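# Place the green block in the blue tray

## Task

Move the green block so it ends up inside the blue tray. The robot must not topple or be left leaning, and nothing may be knocked or pushed out of the work area.

## Robot and tools

ROBOT. A simulated Rainbow Robotics RB-Y1. It has a differential-drive base (two drive wheels, two passive rear casters, no sideways motion) and a folding torso: a leg bending at ankle, knee and hip, then a chest that leans and yaws. It also has a head carrying head_camera, and two 7-joint arms. Each arm ends in a parallel gripper with a wrist camera (left_wrist_camera, right_wrist_camera). Each wrist camera sits in a housing that juts out sideways and can bump things. The base is 0.58 m wide and runs 0.10 m ahead of the drive axle and 0.57 m behind it. Spinning in place sweeps a 0.58 m radius. With the starting arm pose the robot is up to 0.73 m wide.

FRAMES. Positions are in metres. In the base frame the origin is on the floor midway between the drive wheels, x points forward, y left and z up. The result lines chest, left_hand and right_hand are in this frame. A hand point lies between the finger pads, 0.03 m in from the tips. The fingers point along the hand's -z axis and close along its x axis. Printed hand positions can be off, more so at long reach or under load. base_odometry is in the odometry frame, which is the base frame as it stood at the start. It only counts wheel rotation, so slip shows up as travel. Its heading is in rad, positive to the left, from -3.142 to 3.142.

TOOLS.
move: runs one action; extra keys are cameras and blocking. Allowed actions are: base and/or joints, optionally with min_time_s or contact_limits; or target, optionally with min_time_s; or contact_limits alone. With no action, move just reports state and images.
- base: one velocity command for the whole base, not a pose: {"x_m_s", "turn_rad_s", "for_s"}. x_m_s is forward speed in m/s, 0.005 to 1.5 either sign, or 0. turn_rad_s is the turn rate in rad/s, positive to the left, 0.02 to 1.509 either sign, or 0. for_s is the duration in s, 0.1 to 5. Keys you omit are 0. Travel is roughly speed times for_s. Acceleration is 0.4 m/s² (turning 0.5 rad/s²), and the base coasts to a stop afterwards. If |x_m_s| + 0.27×|turn_rad_s| exceeds 1.5, both are scaled down.
- joints: a dictionary of absolute targets by joint name, in rad (grippers in m of pad opening). Ranges are as follows. torso_squat_rad runs 0 to 1.2; 0 is tall, more lowers the chest. torso_shift_rad runs -0.3 to 0.6; positive moves the hips forward. torso_pitch_rad runs -0.2 to 1.4; positive bows forward. torso_yaw_rad runs -1.5 to 1.5, positive left; lift both arms outward by 0.2 rad or more first. Shoulder pitch (both arms) runs -2.356 to 2.356; negative swings the arm forward and up. left_shoulder_roll_rad runs 0 to 3.141 and right_shoulder_roll_rad -3.141 to 0; either sign away from 0 raises the arm outward. Shoulder yaw runs -2.094 to 2.094, positive left. Elbow runs -2.617 to 0.01; negative bends it. Forearm roll runs -3.141 to 3.141. Wrist pitch runs -1.57 to 1.919; negative tips the hand forward. Hand roll runs -2.705 to 2.705. left_gripper_m and right_gripper_m run 0 to 0.1. head_pan_rad runs -0.523 to 0.523, positive left. head_tilt_rad runs -0.35 to 1.57; positive looks down. The torso has combined limits too: squat+shift ≤ 1.52; squat−shift+pitch ≤ 1.57; shift+0.5 pitch−0.4 squat ≤ 0.7; shift+0.3 pitch−0.5 squat ≤ 0.39. Breaking one gives off_target.
- target: an absolute pose for one hand in the base frame: {"side": "left"|"right", "x", "y", "z" (m, -3 to 3), "quat_wxyz": [w, x, y, z] in the same form the hand lines print}. It is solved once into arm joint angles, so the hand follows a curve; split long moves into shorter steps. It cannot be sent while another move is still running.
- min_time_s: 0.1 to 8 s, the shortest duration of the arm, head and torso motions.
- contact_limits: gripper current caps in mA, 200 to 672.5, keyed left_gripper_m / right_gripper_m. Each scene starts at 672.5, and a cap stays in force until you change it. Lower caps grip more softly.
- cameras: a list of camera names, ["all"], or []. blocking: true (the default) returns once everything is at rest; false returns after about 0.5 s while motion continues.
wait: seconds (0 to 10) and optional cameras. It commands nothing and returns early if motions finish.
stop: brakes all running motions; optional cameras.
zoom_image: camera name and region [x0, y0, x1, y1] in pixels from the top-left corner, at most 504 wide and high, taken from the latest image.
read_manual: section "licences" only.
finished_scene: ends the scene for good (scene 1, optional). The block must already rest in the tray without help.

RESULTS. base_status and joint_status give each motion's outcome: done, moving, off_target, stopped, not_followed, contact_stop, time_out, limit_stop_at_<name>, torque_fault or limit_stop_at_motor_heat. A base reading of done only means the velocity was sent for its full time. The hand statuses read reached (within 10 mm and 2°), short (with the error) or refused (with the reason). A refusal or an unrequested stop cancels the rest of that reply's move and wait calls. "joint command not followed" means the collision check held the arm back. on_its_own lists things the robot did unasked. lidar_m gives 12 distances in 30° sectors counter-clockwise from straight ahead, seen at 0.23 m height, with "-" for none. wheel_motors_off is 1 while the wheel drives are cut. motor_effort shows wheel load in %, with the peak in brackets; above about 30 at rest suggests pushing on something. The result also shows joint torques, external torques, raw wrist force and torque, and motor temperatures.

GRASPING. Command an opening at least 0.005 m smaller than the block's width. A status of off_target or done afterwards is normal.

AVOID. Do not tip over. Bowing or squatting quickly with outstretched arms, a load, or a sudden stop while driving can all tip the robot. Do not drive into furniture, since the base keeps pushing and the upper body can snag under tables. Do not drop or fling the block, or release it while it moves. Do not hit or shove objects out of the area. Keep the arms from striking or squeezing each other, and never close a gripper on the other hand. Avoid torque faults (joint load limits, e.g. elbow 34.2 N m, wrist joints 23.7 N m), which freeze the robot for 10 s. Avoid overheating from long holds or straining poses: 80 °C brakes the arm. A torso contact_stop can come from an excessive load.

Each tool is called after "Call:" as a command line: name --argument value for each argument, lists and objects as JSON in quotes; but a table of rows of numbers goes row by row, as --pt "numbers of a row", without its own name.

## Session

Call:
move

Scene clock: 0.00 s.
Joint torques (N m): no reading
External joint torques (N m): no reading
Motor temperatures (°C): left_arm=[48 37 37 44 43 43 45] | right_arm=[38 33 39 44 41 47 41]
Wrist force (N): no reading
Wrist torque (N m): no reading
Wrist force, peak (N): no reading
base_odometry: x=+0.000 y=+0.000 heading=+0.000
lidar_m: 2.46 2.44 1.85 2.00 2.75 2.66 2.69 2.63 1.90 1.91 2.84 2.54
base_status: not commanded
joint_positions: torso_squat_rad=+0.350 torso_shift_rad=+0.000 torso_pitch_rad=+0.000 torso_yaw_rad=+0.000 left_shoulder_pitch_rad=+0.030 left_shoulder_roll_rad=+0.028 left_shoulder_yaw_rad=+0.015 left_elbow_rad=-0.140 left_forearm_roll_rad=-0.046 left_wrist_pitch_rad=+0.032 left_hand_roll_rad=+0.030 left_gripper_m=+0.100 right_shoulder_pitch_rad=+0.037 right_shoulder_roll_rad=-0.045 right_shoulder_yaw_rad=+0.007 right_elbow_rad=-0.286 right_forearm_roll_rad=-0.025 right_wrist_pitch_rad=-0.004 right_hand_roll_rad=+0.034 right_gripper_m=+0.100 head_pan_rad=+0.000 head_tilt_rad=+0.400
joint_status: not commanded
wheel_motors_off: 0
motor_effort: left_wheel=+2 right_wheel=+3
chest: x=-0.2280 y=+0.0010 z=+1.2475 quat_wxyz=(+1.000, -0.001, +0.000, +0.000) (m; base frame)
left_hand: x=-0.1891 y=+0.2432 z=+0.5630 quat_wxyz=(+0.999, +0.015, -0.040, +0.004) (m; base frame)
right_hand: x=-0.1151 y=-0.2543 z=+0.5729 quat_wxyz=(+0.992, -0.024, -0.127, +0.006) (m; base frame)
pictures: head_camera, left_wrist_camera, right_wrist_camera
Images, in order (width x height): head_camera 896x504, left_wrist_camera 644x364, right_wrist_camera 644x364.

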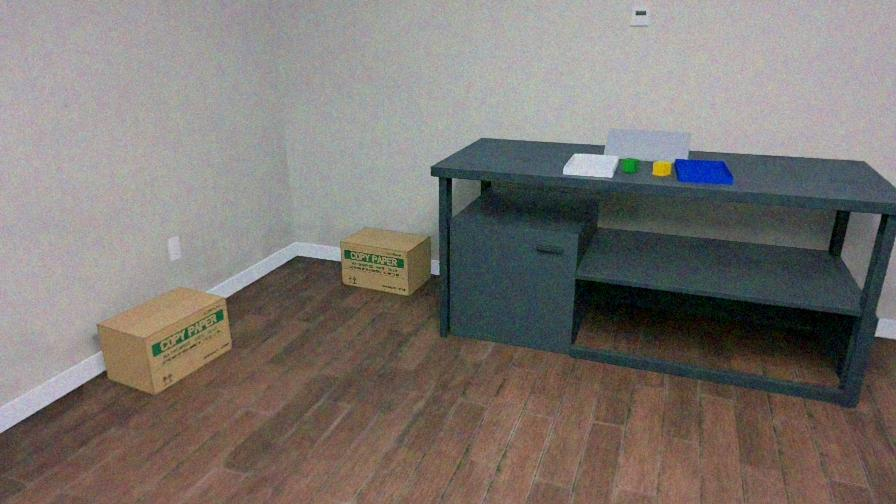

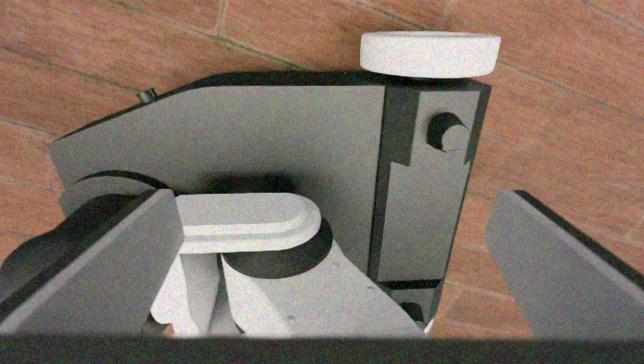

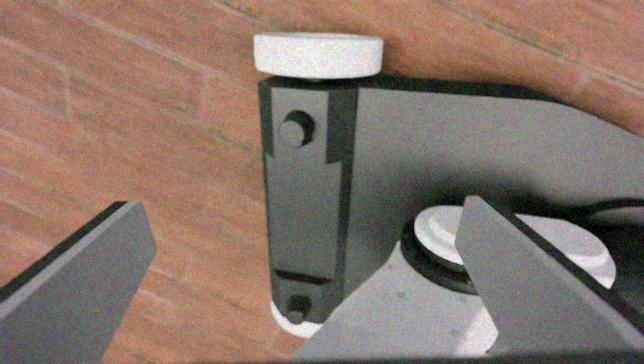

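Call:
move --base '{"turn_rad_s":-0.35,"for_s":0.87}'

Call:
move --base '{"x_m_s":0.6,"for_s":2.3}' --joints '{"head_tilt_rad":0.6}' --cameras '["head_camera"]'

Scene clock: 7.13 s.
Joint torques (N m): left_arm=[-0.87 1.3 -0.28 0.15 0.05 -0.07 -0.03] | right_arm=[-2.38 -1.97 -0.15 -1.31 0.14 -0.48 0.05]
External joint torques (N m): left_arm=[0.02 0.36 -0.34 0.11 0.05 0.19 -0.02] | right_arm=[-0.15 -0.07 0.03 0.15 0.08 0.09 0.04]
Wrist force (N): left_arm=[0.8 -1.6 -4.9] | right_arm=[-10.4 -7.0 -14.5]
Wrist torque (N m): left_arm=[0.04 0.26 -0.12] | right_arm=[0.87 -0.52 -0.47]
Wrist force, peak (N): left_arm=[0.8 -1.7 -5.1] | right_arm=[-10.4 -7.4 -15.5]
move: done
base_odometry: x=+0.000 y=+0.000 heading=-0.303
lidar_m: 2.47 2.56 1.89 1.87 2.01 2.74 2.65 2.77 2.43 1.91 2.45 2.55
base_status: done (sent for 0.87 of 0.87 s)
joint_positions: torso_squat_rad=+0.350 torso_shift_rad=+0.000 torso_pitch_rad=+0.000 torso_yaw_rad=+0.000 left_shoulder_pitch_rad=+0.030 left_shoulder_roll_rad=+0.028 left_shoulder_yaw_rad=+0.015 left_elbow_rad=-0.140 left_forearm_roll_rad=-0.046 left_wrist_pitch_rad=+0.032 left_hand_roll_rad=+0.030 left_gripper_m=+0.100 right_shoulder_pitch_rad=+0.037 right_shoulder_roll_rad=-0.045 right_shoulder_yaw_rad=+0.007 right_elbow_rad=-0.286 right_forearm_roll_rad=-0.025 right_wrist_pitch_rad=-0.004 right_hand_roll_rad=+0.034 right_gripper_m=+0.100 head_pan_rad=+0.000 head_tilt_rad=+0.400
joint_status: not commanded
wheel_motors_off: 0
motor_effort: left_wheel=+2(30) right_wheel=-4(32)
chest: x=-0.2280 y=+0.0011 z=+1.2475 quat_wxyz=(+1.000, -0.001, +0.000, +0.000) (m; base frame)
left_hand: x=-0.1891 y=+0.2432 z=+0.5630 quat_wxyz=(+0.999, +0.015, -0.040, +0.004) (m; base frame)
right_hand: x=-0.1151 y=-0.2543 z=+0.5730 quat_wxyz=(+0.992, -0.024, -0.127, +0.006) (m; base frame)
pictures: none

Scene clock: 11.37 s.
Joint torques (N m): left_arm=[-0.41 1.22 -0.23 0.25 0.01 -0.19 -0.08] | right_arm=[-2.33 -1.93 -0.34 -1.2 0.16 -0.66 0.05]
External joint torques (N m): left_arm=[0.48 0.27 -0.29 0.2 0.01 0.07 -0.08] | right_arm=[-0.11 -0.04 -0.15 0.25 0.1 -0.09 0.03]
Wrist force (N): left_arm=[0.6 -1.5 -5.0] | right_arm=[-9.7 -7.0 -14.6]
Wrist torque (N m): left_arm=[0.03 0.25 -0.11] | right_arm=[0.89 -0.45 -0.44]
Wrist force, peak (N): left_arm=[1.1 -1.5 -5.2] | right_arm=[-10.8 -6.8 -15.3]
move: done
base_odometry: x=+1.317 y=-0.413 heading=-0.304
lidar_m: 1.11 1.12 1.86 1.85 1.99 2.79 4.03 3.28 2.18 2.36 2.48 1.30
base_status: done (sent for 2.3 of 2.3 s)
joint_positions: torso_squat_rad=+0.350 torso_shift_rad=+0.000 torso_pitch_rad=+0.000 torso_yaw_rad=+0.000 left_shoulder_pitch_rad=+0.030 left_shoulder_roll_rad=+0.028 left_shoulder_yaw_rad=+0.015 left_elbow_rad=-0.140 left_forearm_roll_rad=-0.046 left_wrist_pitch_rad=+0.032 left_hand_roll_rad=+0.030 left_gripper_m=+0.100 right_shoulder_pitch_rad=+0.036 right_shoulder_roll_rad=-0.045 right_shoulder_yaw_rad=+0.007 right_elbow_rad=-0.286 right_forearm_roll_rad=-0.025 right_wrist_pitch_rad=-0.004 right_hand_roll_rad=+0.034 right_gripper_m=+0.100 head_pan_rad=+0.000 head_tilt_rad=+0.600
joint_status: all done
wheel_motors_off: 0
motor_effort: left_wheel=-17(47) right_wheel=+15(56)
chest: x=-0.2279 y=+0.0011 z=+1.2475 quat_wxyz=(+1.000, -0.001, +0.000, +0.000) (m; base frame)
left_hand: x=-0.1890 y=+0.2432 z=+0.5630 quat_wxyz=(+0.999, +0.015, -0.040, +0.004) (m; base frame)
right_hand: x=-0.1150 y=-0.2543 z=+0.5730 quat_wxyz=(+0.992, -0.024, -0.127, +0.006) (m; base frame)
pictures: head_camera
Images, in order (width x height): head_camera 896x504.

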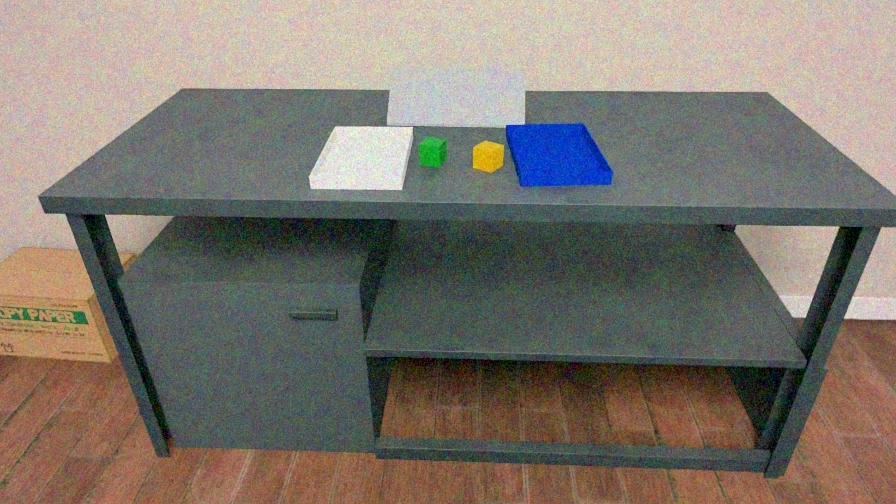

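Call:
move --joints '{"torso_pitch_rad":0.5,"torso_shift_rad":0.2,"head_tilt_rad":0.4,"right_elbow_rad":-1.9,"right_shoulder_pitch_rad":0.3,"right_shoulder_roll_rad":-0.25}'

Call:
move --target '{"side":"right","x":0.38,"y":-0.2,"z":1.08,"quat_wxyz":[1,0,0,0]}'

Call:
move --base '{"x_m_s":0.4,"for_s":1.85}' --cameras '["head_camera","right_wrist_camera"]'

Scene clock: 18.63 s.
Joint torques (N m): left_arm=[13.11 1.04 -0.43 4.92 0.03 0.85 -0.07] | right_arm=[4.15 -5.41 -2.95 -9.08 0.28 -1.49 0.05]
External joint torques (N m): left_arm=[0.64 0.08 -0.57 -0.31 0.04 0.13 -0.09] | right_arm=[0.05 -1.06 0.27 -0.21 0.06 0.33 0.01]
Wrist force (N): left_arm=[3.7 -1.9 -4.5] | right_arm=[-13.9 -6.0 -11.6]
Wrist torque (N m): left_arm=[0.10 0.43 -0.15] | right_arm=[0.81 -0.72 -0.52]
Wrist force, peak (N): left_arm=[3.7 -1.9 -4.5] | right_arm=[-13.6 -6.4 -13.8]
move: done
base_odometry: x=+1.317 y=-0.413 heading=-0.304
lidar_m: 1.11 1.13 1.87 1.84 2.01 2.75 4.03 3.30 2.16 2.36 2.47 1.33
base_status: not commanded
joint_positions: torso_squat_rad=+0.350 torso_shift_rad=+0.200 torso_pitch_rad=+0.500 torso_yaw_rad=+0.000 left_shoulder_pitch_rad=+0.030 left_shoulder_roll_rad=+0.028 left_shoulder_yaw_rad=+0.015 left_elbow_rad=-0.140 left_forearm_roll_rad=-0.046 left_wrist_pitch_rad=+0.032 left_hand_roll_rad=+0.030 left_gripper_m=+0.100 right_shoulder_pitch_rad=+0.300 right_shoulder_roll_rad=-0.250 right_shoulder_yaw_rad=+0.007 right_elbow_rad=-1.900 right_forearm_roll_rad=-0.025 right_wrist_pitch_rad=-0.004 right_hand_roll_rad=+0.034 right_gripper_m=+0.100 head_pan_rad=+0.000 head_tilt_rad=+0.400
joint_status: all done
wheel_motors_off: 0
motor_effort: left_wheel=-15(17) right_wheel=+10(18)
chest: x=+0.0509 y=+0.0010 z=+1.1965 quat_wxyz=(+0.969, -0.001, +0.247, +0.000) (m; base frame)
left_hand: x=-0.2430 y=+0.2433 z=+0.5772 quat_wxyz=(+0.978, +0.016, +0.209, +0.000) (m; base frame)
right_hand: x=+0.3392 y=-0.3008 z=+0.8158 quat_wxyz=(+0.843, -0.075, -0.522, +0.108) (m; base frame)
pictures: none

Scene clock: 20.70 s.
Joint torques (N m): left_arm=[12.95 1.18 -0.39 4.97 0.04 0.76 -0.07] | right_arm=[-13.55 -0.39 -7.89 4.13 0.52 -0.3 0.31]
External joint torques (N m): left_arm=[0.48 0.22 -0.53 -0.26 0.05 0.04 -0.09] | right_arm=[0.33 0.46 0.7 0.73 0.3 -0.29 0.31]
Wrist force (N): left_arm=[3.7 -1.9 -4.4] | right_arm=[-8.8 -7.1 -15.3]
Wrist torque (N m): left_arm=[0.08 0.43 -0.16] | right_arm=[0.89 -0.40 -0.42]
Wrist force, peak (N): left_arm=[3.7 -1.9 -4.6] | right_arm=[-13.6 -8.9 -12.8]
move: done
base_odometry: x=+1.317 y=-0.413 heading=-0.304
lidar_m: 1.11 1.11 1.87 1.83 2.01 2.77 4.03 3.30 2.18 2.36 2.49 1.32
base_status: not commanded
joint_positions: torso_squat_rad=+0.350 torso_shift_rad=+0.200 torso_pitch_rad=+0.500 torso_yaw_rad=+0.000 left_shoulder_pitch_rad=+0.030 left_shoulder_roll_rad=+0.028 left_shoulder_yaw_rad=+0.015 left_elbow_rad=-0.140 left_forearm_roll_rad=-0.046 left_wrist_pitch_rad=+0.032 left_hand_roll_rad=+0.030 left_gripper_m=+0.100 right_shoulder_pitch_rad=+0.507 right_shoulder_roll_rad=-2.341 right_shoulder_yaw_rad=-1.078 right_elbow_rad=-2.213 right_forearm_roll_rad=-1.919 right_wrist_pitch_rad=+1.194 right_hand_roll_rad=-1.128 right_gripper_m=+0.100 head_pan_rad=+0.000 head_tilt_rad=+0.400
joint_status: all done
wheel_motors_off: 0
motor_effort: left_wheel=-12(15) right_wheel=+9(14)
chest: x=+0.0509 y=+0.0010 z=+1.1965 quat_wxyz=(+0.969, -0.001, +0.247, +0.000) (m; base frame)
left_hand: x=-0.2430 y=+0.2432 z=+0.5772 quat_wxyz=(+0.978, +0.016, +0.209, +0.000) (m; base frame)
right_hand: x=+0.3800 y=-0.1998 z=+1.0802 quat_wxyz=(+1.000, +0.000, +0.000, +0.000) (m; base frame)
right_hand_status: reached (checked arc, planned for 1.7 s): 0 mm and 0.1 deg off.
pictures: none

Scene clock: 24.33 s.
Joint torques (N m): left_arm=[13.25 1.42 -0.11 4.96 -0.01 0.82 -0.08] | right_arm=[-14.19 -0.72 -8.09 3.55 0.41 -0.24 0.19]
External joint torques (N m): left_arm=[0.77 0.47 -0.24 -0.27 -0.01 0.1 -0.1] | right_arm=[-0.31 0.13 0.49 0.15 0.19 -0.24 0.19]
Wrist force (N): left_arm=[3.6 -1.6 -4.5] | right_arm=[-8.4 -8.2 -14.4]
Wrist torque (N m): left_arm=[0.07 0.42 -0.15] | right_arm=[1.07 -0.34 -0.39]
Wrist force, peak (N): left_arm=[4.2 -1.8 -4.3] | right_arm=[-9.3 -8.1 -15.2]
move: done
base_odometry: x=+2.029 y=-0.637 heading=-0.304
lidar_m: 0.92 0.40 0.48 1.80 1.93 2.84 4.78 2.72 2.47 2.38 0.87 1.01
base_status: done (sent for 1.87 of 1.87 s)
joint_positions: torso_squat_rad=+0.350 torso_shift_rad=+0.200 torso_pitch_rad=+0.500 torso_yaw_rad=+0.000 left_shoulder_pitch_rad=+0.030 left_shoulder_roll_rad=+0.028 left_shoulder_yaw_rad=+0.015 left_elbow_rad=-0.140 left_forearm_roll_rad=-0.046 left_wrist_pitch_rad=+0.032 left_hand_roll_rad=+0.030 left_gripper_m=+0.100 right_shoulder_pitch_rad=+0.507 right_shoulder_roll_rad=-2.341 right_shoulder_yaw_rad=-1.078 right_elbow_rad=-2.212 right_forearm_roll_rad=-1.919 right_wrist_pitch_rad=+1.194 right_hand_roll_rad=-1.128 right_gripper_m=+0.100 head_pan_rad=+0.000 head_tilt_rad=+0.400
joint_status: not commanded
wheel_motors_off: 0
motor_effort: left_wheel=-7(14) right_wheel=+6(35)
chest: x=+0.0509 y=+0.0010 z=+1.1965 quat_wxyz=(+0.969, -0.001, +0.247, +0.000) (m; base frame)
left_hand: x=-0.2430 y=+0.2432 z=+0.5772 quat_wxyz=(+0.978, +0.016, +0.209, +0.000) (m; base frame)
right_hand: x=+0.3800 y=-0.1999 z=+1.0801 quat_wxyz=(+1.000, +0.000, +0.000, +0.000) (m; base frame)
pictures: head_camera, right_wrist_camera
Images, in order (width x height): head_camera 896x504, right_wrist_camera 644x364.

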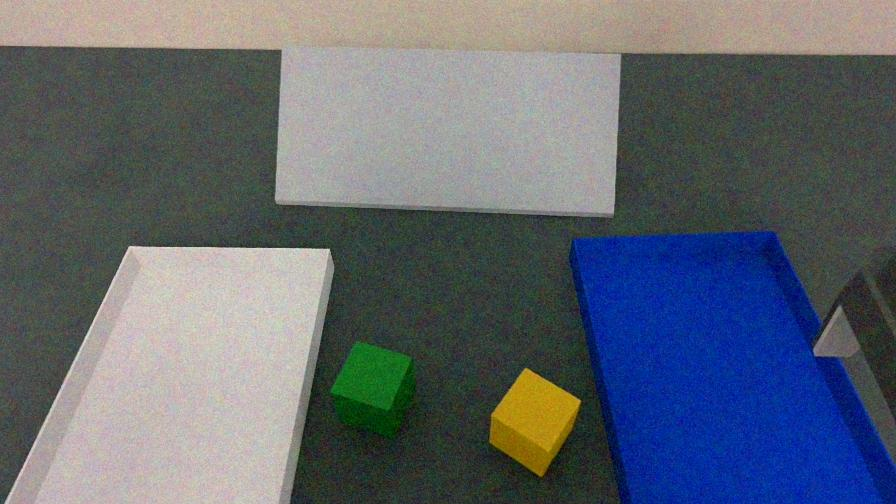

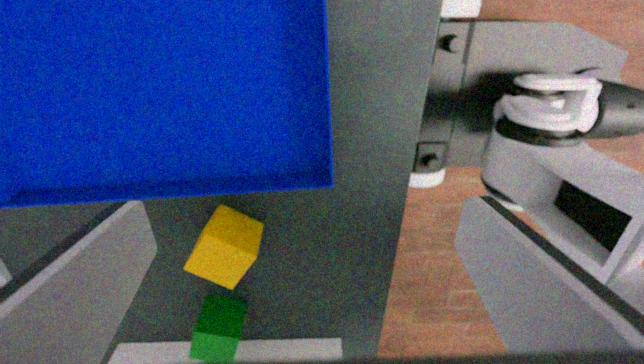

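Call:
move --base '{"x_m_s":0.2,"for_s":0.45}' --joints '{"torso_pitch_rad":0.65,"torso_squat_rad":0.5}'

Call:
move --target '{"side":"right","x":0.44,"y":0.02,"z":0.98,"quat_wxyz":[0.985,0,0,-0.174]}' --cameras '["head_camera","right_wrist_camera"]'

Scene clock: 33.03 s.
Joint torques (N m): left_arm=[17.07 1.22 -0.48 6.39 0.01 1.07 -0.02] | right_arm=[-14.86 -0.36 -8.01 2.21 -0.02 -0.06 0.35]
External joint torques (N m): left_arm=[1.04 0.31 -0.63 -0.19 0.02 0.08 -0.05] | right_arm=[-0.79 -0.42 0.5 0.11 0.04 -0.19 0.36]
Wrist force (N): left_arm=[4.3 -1.8 -4.1] | right_arm=[-8.2 -7.0 -15.3]
Wrist torque (N m): left_arm=[0.09 0.45 -0.16] | right_arm=[0.83 -0.42 -0.41]
Wrist force, peak (N): left_arm=[4.8 -2.0 -4.4] | right_arm=[-9.6 -8.1 -14.9]
move: done
base_odometry: x=+2.113 y=-0.663 heading=-0.305
lidar_m: 0.88 0.34 0.37 1.80 1.91 2.92 4.88 2.72 2.47 0.84 0.89 0.91
base_status: done (sent for 0.47 of 0.47 s)
joint_positions: torso_squat_rad=+0.500 torso_shift_rad=+0.200 torso_pitch_rad=+0.650 torso_yaw_rad=+0.000 left_shoulder_pitch_rad=+0.030 left_shoulder_roll_rad=+0.028 left_shoulder_yaw_rad=+0.015 left_elbow_rad=-0.140 left_forearm_roll_rad=-0.046 left_wrist_pitch_rad=+0.032 left_hand_roll_rad=+0.030 left_gripper_m=+0.100 right_shoulder_pitch_rad=+0.507 right_shoulder_roll_rad=-2.341 right_shoulder_yaw_rad=-1.078 right_elbow_rad=-2.212 right_forearm_roll_rad=-1.919 right_wrist_pitch_rad=+1.194 right_hand_roll_rad=-1.128 right_gripper_m=+0.100 head_pan_rad=+0.000 head_tilt_rad=+0.400
joint_status: all done
wheel_motors_off: 0
motor_effort: left_wheel=-3(19) right_wheel=+1(32)
chest: x=+0.0814 y=+0.0010 z=+1.1289 quat_wxyz=(+0.948, -0.001, +0.319, +0.000) (m; base frame)
left_hand: x=-0.3018 y=+0.2432 z=+0.5605 quat_wxyz=(+0.959, +0.016, +0.282, -0.001) (m; base frame)
right_hand: x=+0.3893 y=-0.2000 z=+0.9645 quat_wxyz=(+0.997, +0.000, +0.075, +0.000) (m; base frame)
pictures: none

Scene clock: 34.97 s.
Joint torques (N m): left_arm=[16.82 0.91 -0.3 6.43 0.01 1.15 -0.1] | right_arm=[-21.67 6.86 -8.41 4.74 0.37 -0.06 0.13]
External joint torques (N m): left_arm=[0.8 0 -0.45 -0.16 0.02 0.16 -0.13] | right_arm=[-1.08 0.02 0.37 0.58 0.19 -0.06 0.13]
Wrist force (N): left_arm=[4.4 -1.8 -4.0] | right_arm=[-8.3 -7.4 -14.1]
Wrist torque (N m): left_arm=[0.09 0.46 -0.16] | right_arm=[0.90 -0.39 -0.43]
Wrist force, peak (N): left_arm=[4.9 -1.9 -4.0] | right_arm=[-8.5 -8.3 -15.8]
move: done
base_odometry: x=+2.113 y=-0.663 heading=-0.305
lidar_m: 0.88 0.35 0.37 1.80 1.91 2.92 4.87 2.72 2.47 0.86 0.87 0.92
base_status: not commanded
joint_positions: torso_squat_rad=+0.500 torso_shift_rad=+0.200 torso_pitch_rad=+0.650 torso_yaw_rad=+0.000 left_shoulder_pitch_rad=+0.030 left_shoulder_roll_rad=+0.028 left_shoulder_yaw_rad=+0.015 left_elbow_rad=-0.140 left_forearm_roll_rad=-0.046 left_wrist_pitch_rad=+0.032 left_hand_roll_rad=+0.030 left_gripper_m=+0.100 right_shoulder_pitch_rad=+0.477 right_shoulder_roll_rad=-3.100 right_shoulder_yaw_rad=-1.273 right_elbow_rad=-1.740 right_forearm_roll_rad=-2.022 right_wrist_pitch_rad=+1.121 right_hand_roll_rad=-1.797 right_gripper_m=+0.100 head_pan_rad=+0.000 head_tilt_rad=+0.400
joint_status: all done
wheel_motors_off: 0
motor_effort: left_wheel=-2(4) right_wheel=+1(3)
chest: x=+0.0813 y=+0.0010 z=+1.1289 quat_wxyz=(+0.948, -0.001, +0.319, +0.000) (m; base frame)
left_hand: x=-0.3019 y=+0.2432 z=+0.5605 quat_wxyz=(+0.959, +0.016, +0.282, -0.001) (m; base frame)
right_hand: x=+0.4395 y=+0.0201 z=+0.9803 quat_wxyz=(+0.985, +0.002, -0.001, -0.174) (m; base frame)
right_hand_status: reached (checked arc, planned for 1.0 s): 1 mm and 0.2 deg off.
pictures: head_camera, right_wrist_camera
Images, in order (width x height): head_camera 896x504, right_wrist_camera 644x364.

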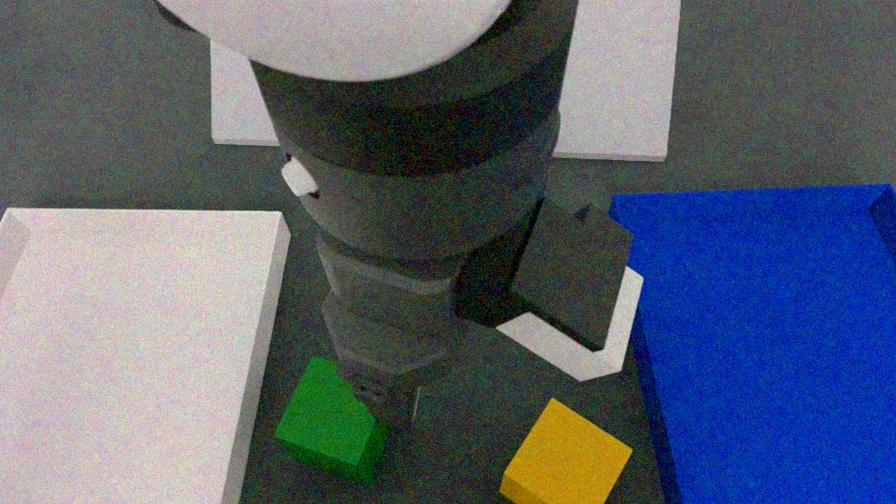

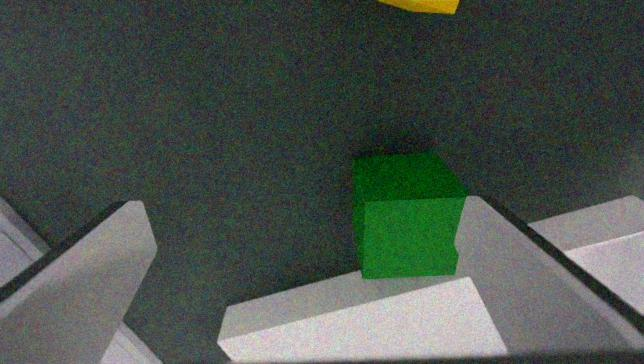

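Call:
move --target '{"side":"right","x":0.412,"y":0.074,"z":0.965,"quat_wxyz":[0.985,0,0,-0.174]}' --cameras '["head_camera","right_wrist_camera"]'

Scene clock: 41.50 s.
Joint torques (N m): left_arm=[16.55 1.06 -0.26 6.25 -0.01 1.1 -0.11] | right_arm=[-22.04 5.25 -9.95 2.47 0.14 -0.35 0.31]
External joint torques (N m): left_arm=[0.52 0.15 -0.41 -0.33 0 0.11 -0.14] | right_arm=[-1.39 -1.28 0.59 0.37 -0.07 -0.05 0.31]
Wrist force (N): left_arm=[4.4 -1.9 -4.0] | right_arm=[-8.8 -7.9 -14.6]
Wrist torque (N m): left_arm=[0.10 0.46 -0.15] | right_arm=[0.98 -0.42 -0.39]
Wrist force, peak (N): left_arm=[4.8 -1.7 -4.0] | right_arm=[-8.7 -8.3 -15.8]
move: short
base_odometry: x=+2.113 y=-0.663 heading=-0.305
lidar_m: 0.89 0.34 0.35 1.79 1.89 2.93 4.86 2.73 2.45 0.84 0.86 0.91
base_status: not commanded
joint_positions: torso_squat_rad=+0.500 torso_shift_rad=+0.200 torso_pitch_rad=+0.650 torso_yaw_rad=+0.000 left_shoulder_pitch_rad=+0.030 left_shoulder_roll_rad=+0.028 left_shoulder_yaw_rad=+0.015 left_elbow_rad=-0.140 left_forearm_roll_rad=-0.046 left_wrist_pitch_rad=+0.032 left_hand_roll_rad=+0.030 left_gripper_m=+0.100 right_shoulder_pitch_rad=+0.732 right_shoulder_roll_rad=-3.141 right_shoulder_yaw_rad=-1.571 right_elbow_rad=-1.789 right_forearm_roll_rad=-1.745 right_wrist_pitch_rad=+1.170 right_hand_roll_rad=-2.010 right_gripper_m=+0.100 head_pan_rad=+0.000 head_tilt_rad=+0.400
joint_status: all done
wheel_motors_off: 0
motor_effort: left_wheel=-2(3) right_wheel=+2(3)
chest: x=+0.0813 y=+0.0010 z=+1.1289 quat_wxyz=(+0.948, -0.001, +0.319, +0.000) (m; base frame)
left_hand: x=-0.3020 y=+0.2432 z=+0.5605 quat_wxyz=(+0.959, +0.016, +0.282, -0.001) (m; base frame)
right_hand: x=+0.4121 y=+0.0733 z=+0.9653 quat_wxyz=(+0.982, +0.073, +0.010, -0.174) (m; base frame)
right_hand_status: short (checked arc, as near as the solve gets, planned for 0.6 s): 1 mm and 8.5 deg off. The place is met; only the turn is off.
pictures: head_camera, right_wrist_camera
Images, in order (width x height): head_camera 896x504, right_wrist_camera 644x364.

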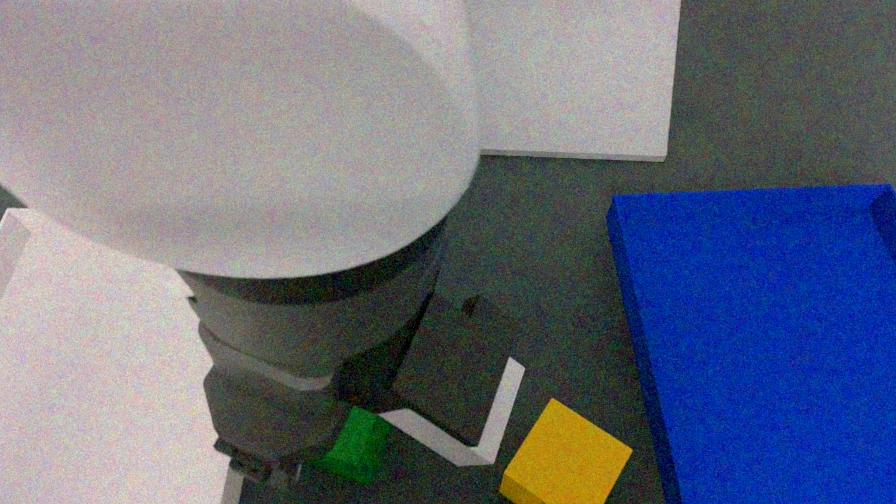

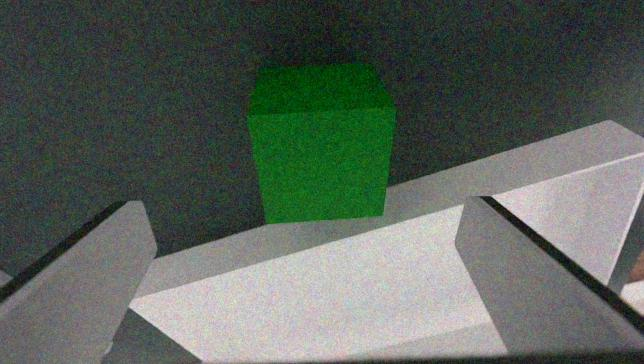

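Call:
move --target '{"side":"right","x":0.412,"y":0.075,"z":0.92,"quat_wxyz":[0.985,0,0,-0.174]}' --cameras '["head_camera","right_wrist_camera"]'

Scene clock: 45.13 s.
Joint torques (N m): left_arm=[16.6 1.21 -0.27 6.13 -0.01 1.06 0.01] | right_arm=[-22.83 5.17 -11.01 0.79 0.1 -0.4 -0.09]
External joint torques (N m): left_arm=[0.57 0.3 -0.42 -0.45 0 0.07 -0.02] | right_arm=[-2.08 -0.76 -0.21 0 -0.13 0.02 -0.09]
Wrist force (N): left_arm=[4.4 -1.9 -4.1] | right_arm=[-8.1 -8.3 -14.9]
Wrist torque (N m): left_arm=[0.09 0.46 -0.16] | right_arm=[1.01 -0.39 -0.39]
Wrist force, peak (N): left_arm=[4.5 -1.9 -4.2] | right_arm=[-7.9 -9.0 -16.0]
move: short
base_odometry: x=+2.113 y=-0.663 heading=-0.305
lidar_m: 0.89 0.35 0.36 1.80 1.91 2.90 4.86 2.72 2.46 0.85 0.86 0.91
base_status: not commanded
joint_positions: torso_squat_rad=+0.500 torso_shift_rad=+0.200 torso_pitch_rad=+0.650 torso_yaw_rad=+0.000 left_shoulder_pitch_rad=+0.030 left_shoulder_roll_rad=+0.028 left_shoulder_yaw_rad=+0.015 left_elbow_rad=-0.140 left_forearm_roll_rad=-0.046 left_wrist_pitch_rad=+0.032 left_hand_roll_rad=+0.030 left_gripper_m=+0.100 right_shoulder_pitch_rad=+0.878 right_shoulder_roll_rad=-3.141 right_shoulder_yaw_rad=-1.571 right_elbow_rad=-1.814 right_forearm_roll_rad=-1.585 right_wrist_pitch_rad=+1.093 right_hand_roll_rad=-2.038 right_gripper_m=+0.100 head_pan_rad=+0.000 head_tilt_rad=+0.400
joint_status: all done
wheel_motors_off: 0
motor_effort: left_wheel=-3(3) right_wheel=+2(3)
chest: x=+0.0813 y=+0.0010 z=+1.1289 quat_wxyz=(+0.948, -0.001, +0.319, +0.000) (m; base frame)
left_hand: x=-0.3020 y=+0.2432 z=+0.5605 quat_wxyz=(+0.959, +0.016, +0.282, -0.001) (m; base frame)
right_hand: x=+0.4120 y=+0.0743 z=+0.9203 quat_wxyz=(+0.980, +0.101, +0.016, -0.173) (m; base frame)
right_hand_status: short (checked arc, as near as the solve gets, planned for 0.4 s): 1 mm and 11.7 deg off. The place is met; only the turn is off.
pictures: head_camera, right_wrist_camera
Images, in order (width x height): head_camera 896x504, right_wrist_camera 644x364.

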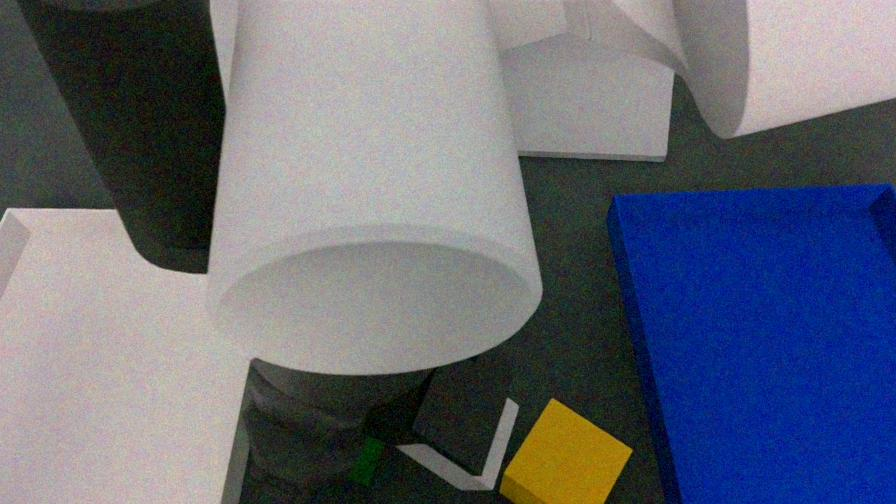

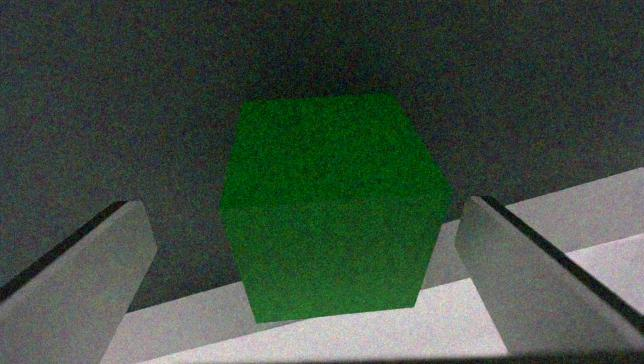

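Call:
move --target '{"side":"right","x":0.41,"y":0.076,"z":0.897,"quat_wxyz":[0.985,0,0,-0.174]}' --cameras '["right_wrist_camera"]'

Call:
move --joints '{"right_gripper_m":0.03}' --cameras '["right_wrist_camera"]'

Scene clock: 48.53 s.
Joint torques (N m): left_arm=[16.61 1.08 -0.5 6.24 -0.06 1.05 -0.05] | right_arm=[-20.84 4.89 -9.29 0.46 0.12 -0.38 -0.01]
External joint torques (N m): left_arm=[0.59 0.17 -0.66 -0.35 -0.05 0.06 -0.08] | right_arm=[-0.17 -0.72 1.55 0.37 -0.11 0.11 -0.01]
Wrist force (N): left_arm=[4.5 -1.9 -3.8] | right_arm=[-8.9 -7.8 -10.1]
Wrist torque (N m): left_arm=[0.10 0.47 -0.17] | right_arm=[1.01 -0.62 -0.40]
Wrist force, peak (N): left_arm=[4.5 -2.1 -4.1] | right_arm=[-8.3 -9.5 -15.8]
move: short
base_odometry: x=+2.113 y=-0.663 heading=-0.305
lidar_m: 0.89 0.35 0.36 1.81 1.89 2.92 4.87 2.73 2.45 0.85 0.87 0.91
base_status: not commanded
joint_positions: torso_squat_rad=+0.500 torso_shift_rad=+0.200 torso_pitch_rad=+0.650 torso_yaw_rad=+0.000 left_shoulder_pitch_rad=+0.030 left_shoulder_roll_rad=+0.028 left_shoulder_yaw_rad=+0.015 left_elbow_rad=-0.140 left_forearm_roll_rad=-0.046 left_wrist_pitch_rad=+0.032 left_hand_roll_rad=+0.030 left_gripper_m=+0.100 right_shoulder_pitch_rad=+0.956 right_shoulder_roll_rad=-3.141 right_shoulder_yaw_rad=-1.571 right_elbow_rad=-1.824 right_forearm_roll_rad=-1.498 right_wrist_pitch_rad=+1.050 right_hand_roll_rad=-2.051 right_gripper_m=+0.100 head_pan_rad=+0.000 head_tilt_rad=+0.400
joint_status: all done
wheel_motors_off: 0
motor_effort: left_wheel=-2(3) right_wheel=+3(3)
chest: x=+0.0812 y=+0.0009 z=+1.1289 quat_wxyz=(+0.948, -0.001, +0.319, +0.000) (m; base frame)
left_hand: x=-0.3020 y=+0.2432 z=+0.5605 quat_wxyz=(+0.959, +0.016, +0.282, -0.001) (m; base frame)
right_hand: x=+0.4101 y=+0.0754 z=+0.8975 quat_wxyz=(+0.978, +0.119, +0.020, -0.173) (m; base frame)
right_hand_status: short (checked arc, as near as the solve gets, planned for 0.3 s): 1 mm and 13.8 deg off. The place is met; only the turn is off.
pictures: right_wrist_camera
Images, in order (width x height): right_wrist_camera 644x364.

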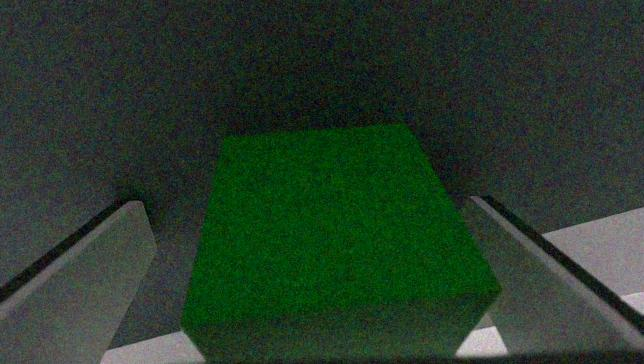

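Scene clock: 49.87 s.
Joint torques (N m): left_arm=[16.58 1.02 -0.33 6.36 0.01 1 -0.06] | right_arm=[-20.43 5.16 -9.59 0.18 0.21 -0.51 -0.09]
External joint torques (N m): left_arm=[0.56 0.11 -0.48 -0.22 0.02 0.01 -0.09] | right_arm=[0.24 -0.44 1.26 0.09 -0.03 -0.03 -0.08]
Wrist force (N): left_arm=[4.4 -1.8 -4.1] | right_arm=[-8.1 -8.7 -8.9]
Wrist torque (N m): left_arm=[0.09 0.46 -0.15] | right_arm=[1.06 -0.53 -0.42]
Wrist force, peak (N): left_arm=[4.6 -1.9 -4.2] | right_arm=[-8.0 -9.0 -14.9]
move: off_target
base_odometry: x=+2.113 y=-0.663 heading=-0.305
lidar_m: 0.88 0.34 0.36 1.80 1.91 2.92 4.87 2.73 2.45 0.84 0.86 0.92
base_status: not commanded
joint_positions: torso_squat_rad=+0.500 torso_shift_rad=+0.200 torso_pitch_rad=+0.650 torso_yaw_rad=+0.000 left_shoulder_pitch_rad=+0.030 left_shoulder_roll_rad=+0.028 left_shoulder_yaw_rad=+0.015 left_elbow_rad=-0.140 left_forearm_roll_rad=-0.046 left_wrist_pitch_rad=+0.032 left_hand_roll_rad=+0.030 left_gripper_m=+0.100 right_shoulder_pitch_rad=+0.956 right_shoulder_roll_rad=-3.141 right_shoulder_yaw_rad=-1.571 right_elbow_rad=-1.824 right_forearm_roll_rad=-1.498 right_wrist_pitch_rad=+1.050 right_hand_roll_rad=-2.051 right_gripper_m=+0.051 head_pan_rad=+0.000 head_tilt_rad=+0.400
joint_status: right_gripper_m off_target (ended at +0.051, target +0.030)
wheel_motors_off: 0
motor_effort: left_wheel=-3(3) right_wheel=+3(3)
chest: x=+0.0812 y=+0.0009 z=+1.1289 quat_wxyz=(+0.948, -0.001, +0.319, +0.000) (m; base frame)
left_hand: x=-0.3020 y=+0.2432 z=+0.5605 quat_wxyz=(+0.959, +0.016, +0.282, -0.001) (m; base frame)
right_hand: x=+0.4101 y=+0.0754 z=+0.8975 quat_wxyz=(+0.978, +0.119, +0.020, -0.173) (m; base frame)
pictures: right_wrist_camera
Images, in order (width x height): right_wrist_camera 644x364.

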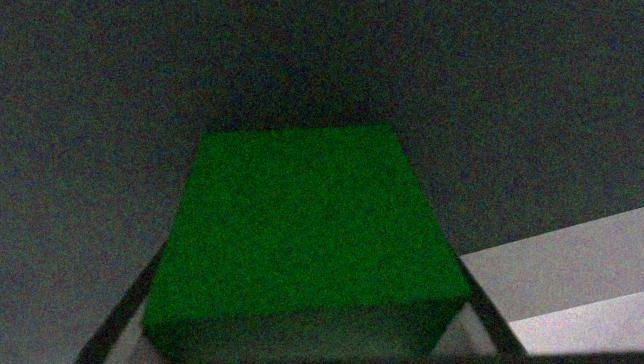

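Call:
move --target '{"side":"right","x":0.41,"y":0.072,"z":0.94,"quat_wxyz":[0.978,0.119,0.02,-0.173]}'

Call:
move --target '{"side":"right","x":0.42,"y":0.0,"z":1.03,"quat_wxyz":[0.985,0,0,-0.174]}'

Call:
move --target '{"side":"right","x":0.44,"y":-0.205,"z":1.0,"quat_wxyz":[1,0,0,0]}' --cameras '["head_camera","right_wrist_camera"]'

Scene clock: 53.07 s.
Joint torques (N m): left_arm=[16.49 0.99 -0.37 6.15 0.04 1.09 -0.05] | right_arm=[-20.83 5.09 -10.28 0.8 0.35 -0.63 0.11]
External joint torques (N m): left_arm=[0.46 0.08 -0.52 -0.44 0.05 0.1 -0.08] | right_arm=[-0.34 -0.74 0.67 -0.01 0.11 -0.14 0.11]
Wrist force (N): left_arm=[4.4 -1.8 -4.0] | right_arm=[-8.2 -8.8 -15.5]
Wrist torque (N m): left_arm=[0.08 0.45 -0.16] | right_arm=[1.01 -0.39 -0.50]
Wrist force, peak (N): left_arm=[4.6 -2.0 -4.1] | right_arm=[-8.7 -9.5 -17.2]
move: done
base_odometry: x=+2.113 y=-0.663 heading=-0.305
lidar_m: 0.88 0.35 0.38 1.81 1.91 2.91 4.85 2.72 2.45 0.84 0.87 0.92
base_status: not commanded
joint_positions: torso_squat_rad=+0.500 torso_shift_rad=+0.200 torso_pitch_rad=+0.650 torso_yaw_rad=+0.000 left_shoulder_pitch_rad=+0.030 left_shoulder_roll_rad=+0.028 left_shoulder_yaw_rad=+0.015 left_elbow_rad=-0.140 left_forearm_roll_rad=-0.046 left_wrist_pitch_rad=+0.032 left_hand_roll_rad=+0.030 left_gripper_m=+0.100 right_shoulder_pitch_rad=+0.885 right_shoulder_roll_rad=-3.089 right_shoulder_yaw_rad=-1.631 right_elbow_rad=-1.866 right_forearm_roll_rad=-1.591 right_wrist_pitch_rad=+1.113 right_hand_roll_rad=-2.040 right_gripper_m=+0.051 head_pan_rad=+0.000 head_tilt_rad=+0.400
joint_status: all done
wheel_motors_off: 0
motor_effort: left_wheel=-2(3) right_wheel=+3(3)
chest: x=+0.0812 y=+0.0009 z=+1.1289 quat_wxyz=(+0.948, -0.001, +0.319, +0.000) (m; base frame)
left_hand: x=-0.3019 y=+0.2432 z=+0.5605 quat_wxyz=(+0.959, +0.016, +0.282, -0.001) (m; base frame)
right_hand: x=+0.4101 y=+0.0722 z=+0.9402 quat_wxyz=(+0.978, +0.119, +0.020, -0.173) (m; base frame)
right_hand_status: reached (checked arc, planned for 0.3 s): 0 mm and 0.0 deg off.
pictures: none

Scene clock: 53.97 s.
Joint torques (N m): left_arm=[16.67 1.12 -0.38 6.32 0 1.05 0.01] | right_arm=[-19.46 4.72 -9.81 3.12 0.44 -0.27 0.02]
External joint torques (N m): left_arm=[0.64 0.21 -0.53 -0.26 0.01 0.06 -0.02] | right_arm=[0.39 -1.11 0.37 0.37 0.25 -0.28 0.02]
Wrist force (N): left_arm=[4.4 -1.9 -4.0] | right_arm=[-9.1 -6.8 -16.2]
Wrist torque (N m): left_arm=[0.10 0.46 -0.16] | right_arm=[0.92 -0.43 -0.51]
Wrist force, peak (N): left_arm=[4.6 -1.8 -4.2] | right_arm=[-9.1 -9.5 -17.2]
move: done
base_odometry: x=+2.113 y=-0.663 heading=-0.305
lidar_m: 0.88 0.35 0.37 1.81 1.91 2.93 4.86 2.72 2.46 0.85 0.86 0.92
base_status: not commanded
joint_positions: torso_squat_rad=+0.500 torso_shift_rad=+0.200 torso_pitch_rad=+0.650 torso_yaw_rad=+0.000 left_shoulder_pitch_rad=+0.030 left_shoulder_roll_rad=+0.028 left_shoulder_yaw_rad=+0.015 left_elbow_rad=-0.140 left_forearm_roll_rad=-0.046 left_wrist_pitch_rad=+0.032 left_hand_roll_rad=+0.030 left_gripper_m=+0.100 right_shoulder_pitch_rad=+0.683 right_shoulder_roll_rad=-2.965 right_shoulder_yaw_rad=-1.698 right_elbow_rad=-1.851 right_forearm_roll_rad=-1.869 right_wrist_pitch_rad=+1.469 right_hand_roll_rad=-1.926 right_gripper_m=+0.051 head_pan_rad=+0.000 head_tilt_rad=+0.400
joint_status: all done
wheel_motors_off: 0
motor_effort: left_wheel=-3(4) right_wheel=+3(3)
chest: x=+0.0812 y=+0.0009 z=+1.1289 quat_wxyz=(+0.948, -0.001, +0.319, +0.000) (m; base frame)
left_hand: x=-0.3019 y=+0.2432 z=+0.5605 quat_wxyz=(+0.959, +0.016, +0.282, -0.001) (m; base frame)
right_hand: x=+0.4200 y=+0.0001 z=+1.0302 quat_wxyz=(+0.985, +0.000, +0.000, -0.174) (m; base frame)
right_hand_status: reached (checked arc, planned for 0.5 s): 0 mm and 0.0 deg off.
pictures: none

Scene clock: 55.33 s.
Joint torques (N m): left_arm=[16.59 1.08 -0.13 6.19 -0.01 1.12 0.01] | right_arm=[-15.47 2.48 -9.69 2.11 0.37 -0.2 -0.15]
External joint torques (N m): left_arm=[0.56 0.16 -0.28 -0.39 0 0.13 -0.02] | right_arm=[-0.87 -1.51 0.06 0.01 0.13 -0.2 -0.15]
Wrist force (N): left_arm=[4.4 -1.9 -4.1] | right_arm=[-8.5 -7.3 -15.6]
Wrist torque (N m): left_arm=[0.10 0.46 -0.16] | right_arm=[0.91 -0.37 -0.53]
Wrist force, peak (N): left_arm=[4.5 -2.1 -4.2] | right_arm=[-9.4 -8.3 -16.4]
move: done
base_odometry: x=+2.113 y=-0.663 heading=-0.305
lidar_m: 0.89 0.35 0.37 1.81 1.90 2.92 4.86 2.73 2.46 0.84 0.86 0.91
base_status: not commanded
joint_positions: torso_squat_rad=+0.500 torso_shift_rad=+0.200 torso_pitch_rad=+0.650 torso_yaw_rad=+0.000 left_shoulder_pitch_rad=+0.030 left_shoulder_roll_rad=+0.028 left_shoulder_yaw_rad=+0.015 left_elbow_rad=-0.140 left_forearm_roll_rad=-0.046 left_wrist_pitch_rad=+0.032 left_hand_roll_rad=+0.030 left_gripper_m=+0.100 right_shoulder_pitch_rad=+0.874 right_shoulder_roll_rad=-2.284 right_shoulder_yaw_rad=-1.636 right_elbow_rad=-2.136 right_forearm_roll_rad=-1.776 right_wrist_pitch_rad=+1.417 right_hand_roll_rad=-1.146 right_gripper_m=+0.051 head_pan_rad=+0.000 head_tilt_rad=+0.400
joint_status: all done
wheel_motors_off: 0
motor_effort: left_wheel=-4(4) right_wheel=+3(3)
chest: x=+0.0812 y=+0.0009 z=+1.1289 quat_wxyz=(+0.948, -0.001, +0.319, +0.000) (m; base frame)
left_hand: x=-0.3019 y=+0.2432 z=+0.5605 quat_wxyz=(+0.959, +0.016, +0.282, -0.001) (m; base frame)
right_hand: x=+0.4397 y=-0.2056 z=+1.0002 quat_wxyz=(+1.000, -0.003, -0.003, -0.002) (m; base frame)
right_hand_status: reached (checked arc, planned for 1.0 s): 1 mm and 0.6 deg off.
pictures: head_camera, right_wrist_camera
Images, in order (width x height): head_camera 896x504, right_wrist_camera 644x364.

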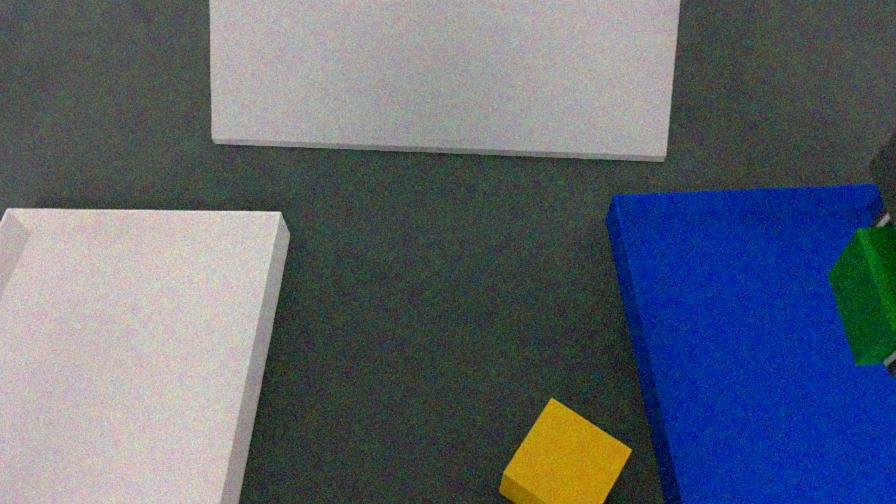

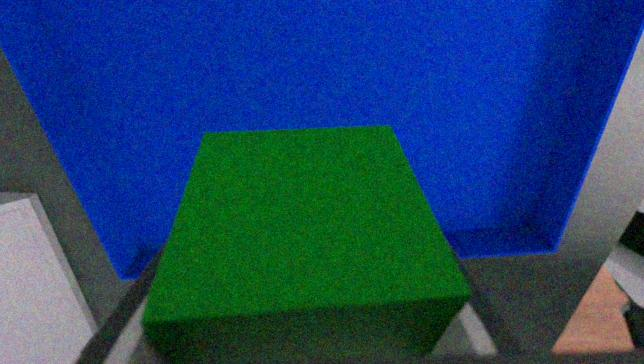

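Call:
move --target '{"side":"right","x":0.435,"y":-0.208,"z":0.908,"quat_wxyz":[1,0,0,0]}' --min_time_s 1.2 --cameras '["head_camera","right_wrist_camera"]'

Scene clock: 58.13 s.
Joint torques (N m): left_arm=[16.86 1.06 -0.15 6.17 -0.01 1.13 -0.07] | right_arm=[-15.32 3.73 -9.06 0.34 0.33 -0.23 -0.19]
External joint torques (N m): left_arm=[0.84 0.15 -0.3 -0.41 0 0.14 -0.1] | right_arm=[-0.24 -2.3 0.38 -0.05 0.12 -0.23 -0.19]
Wrist force (N): left_arm=[4.3 -1.9 -4.2] | right_arm=[-7.8 -6.8 -15.3]
Wrist torque (N m): left_arm=[0.11 0.44 -0.16] | right_arm=[0.89 -0.30 -0.41]
Wrist force, peak (N): left_arm=[4.5 -2.1 -4.2] | right_arm=[-8.9 -7.8 -16.4]
move: done
base_odometry: x=+2.113 y=-0.663 heading=-0.305
lidar_m: 0.88 0.35 0.37 1.81 1.91 2.91 4.86 2.72 2.46 0.85 0.86 0.91
base_status: not commanded
joint_positions: torso_squat_rad=+0.500 torso_shift_rad=+0.200 torso_pitch_rad=+0.650 torso_yaw_rad=+0.000 left_shoulder_pitch_rad=+0.030 left_shoulder_roll_rad=+0.028 left_shoulder_yaw_rad=+0.015 left_elbow_rad=-0.140 left_forearm_roll_rad=-0.046 left_wrist_pitch_rad=+0.032 left_hand_roll_rad=+0.030 left_gripper_m=+0.100 right_shoulder_pitch_rad=+1.058 right_shoulder_roll_rad=-2.354 right_shoulder_yaw_rad=-1.509 right_elbow_rad=-2.141 right_forearm_roll_rad=-1.549 right_wrist_pitch_rad=+1.196 right_hand_roll_rad=-1.197 right_gripper_m=+0.051 head_pan_rad=+0.000 head_tilt_rad=+0.400
joint_status: all done
wheel_motors_off: 0
motor_effort: left_wheel=-3(4) right_wheel=+2(3)
chest: x=+0.0812 y=+0.0009 z=+1.1289 quat_wxyz=(+0.948, -0.001, +0.319, +0.000) (m; base frame)
left_hand: x=-0.3019 y=+0.2432 z=+0.5605 quat_wxyz=(+0.959, +0.016, +0.282, -0.001) (m; base frame)
right_hand: x=+0.4351 y=-0.2081 z=+0.9082 quat_wxyz=(+1.000, +0.000, +0.000, +0.000) (m; base frame)
right_hand_status: reached (checked arc, planned for 1.2 s): 0 mm and 0.0 deg off.
pictures: head_camera, right_wrist_camera
Images, in order (width x height): head_camera 896x504, right_wrist_camera 644x364.

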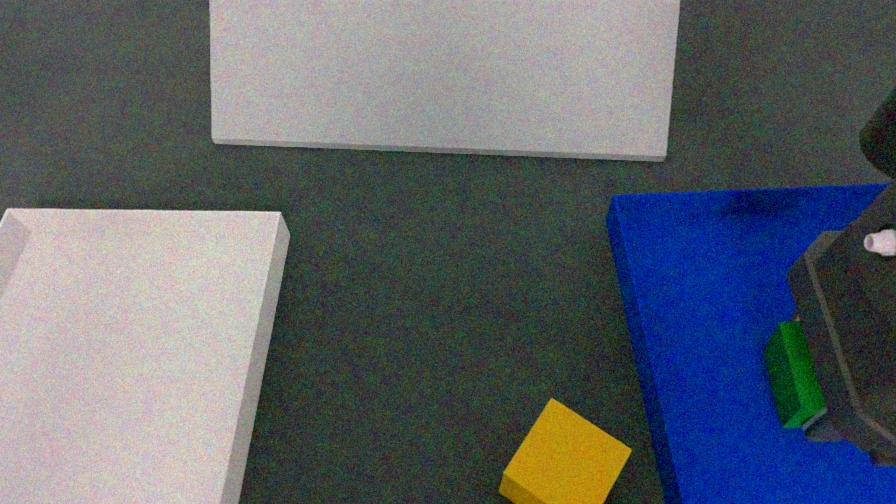

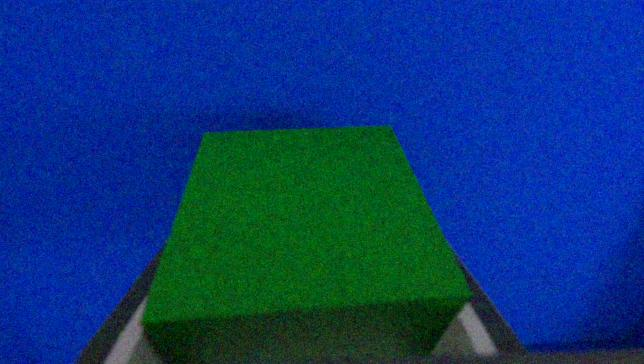

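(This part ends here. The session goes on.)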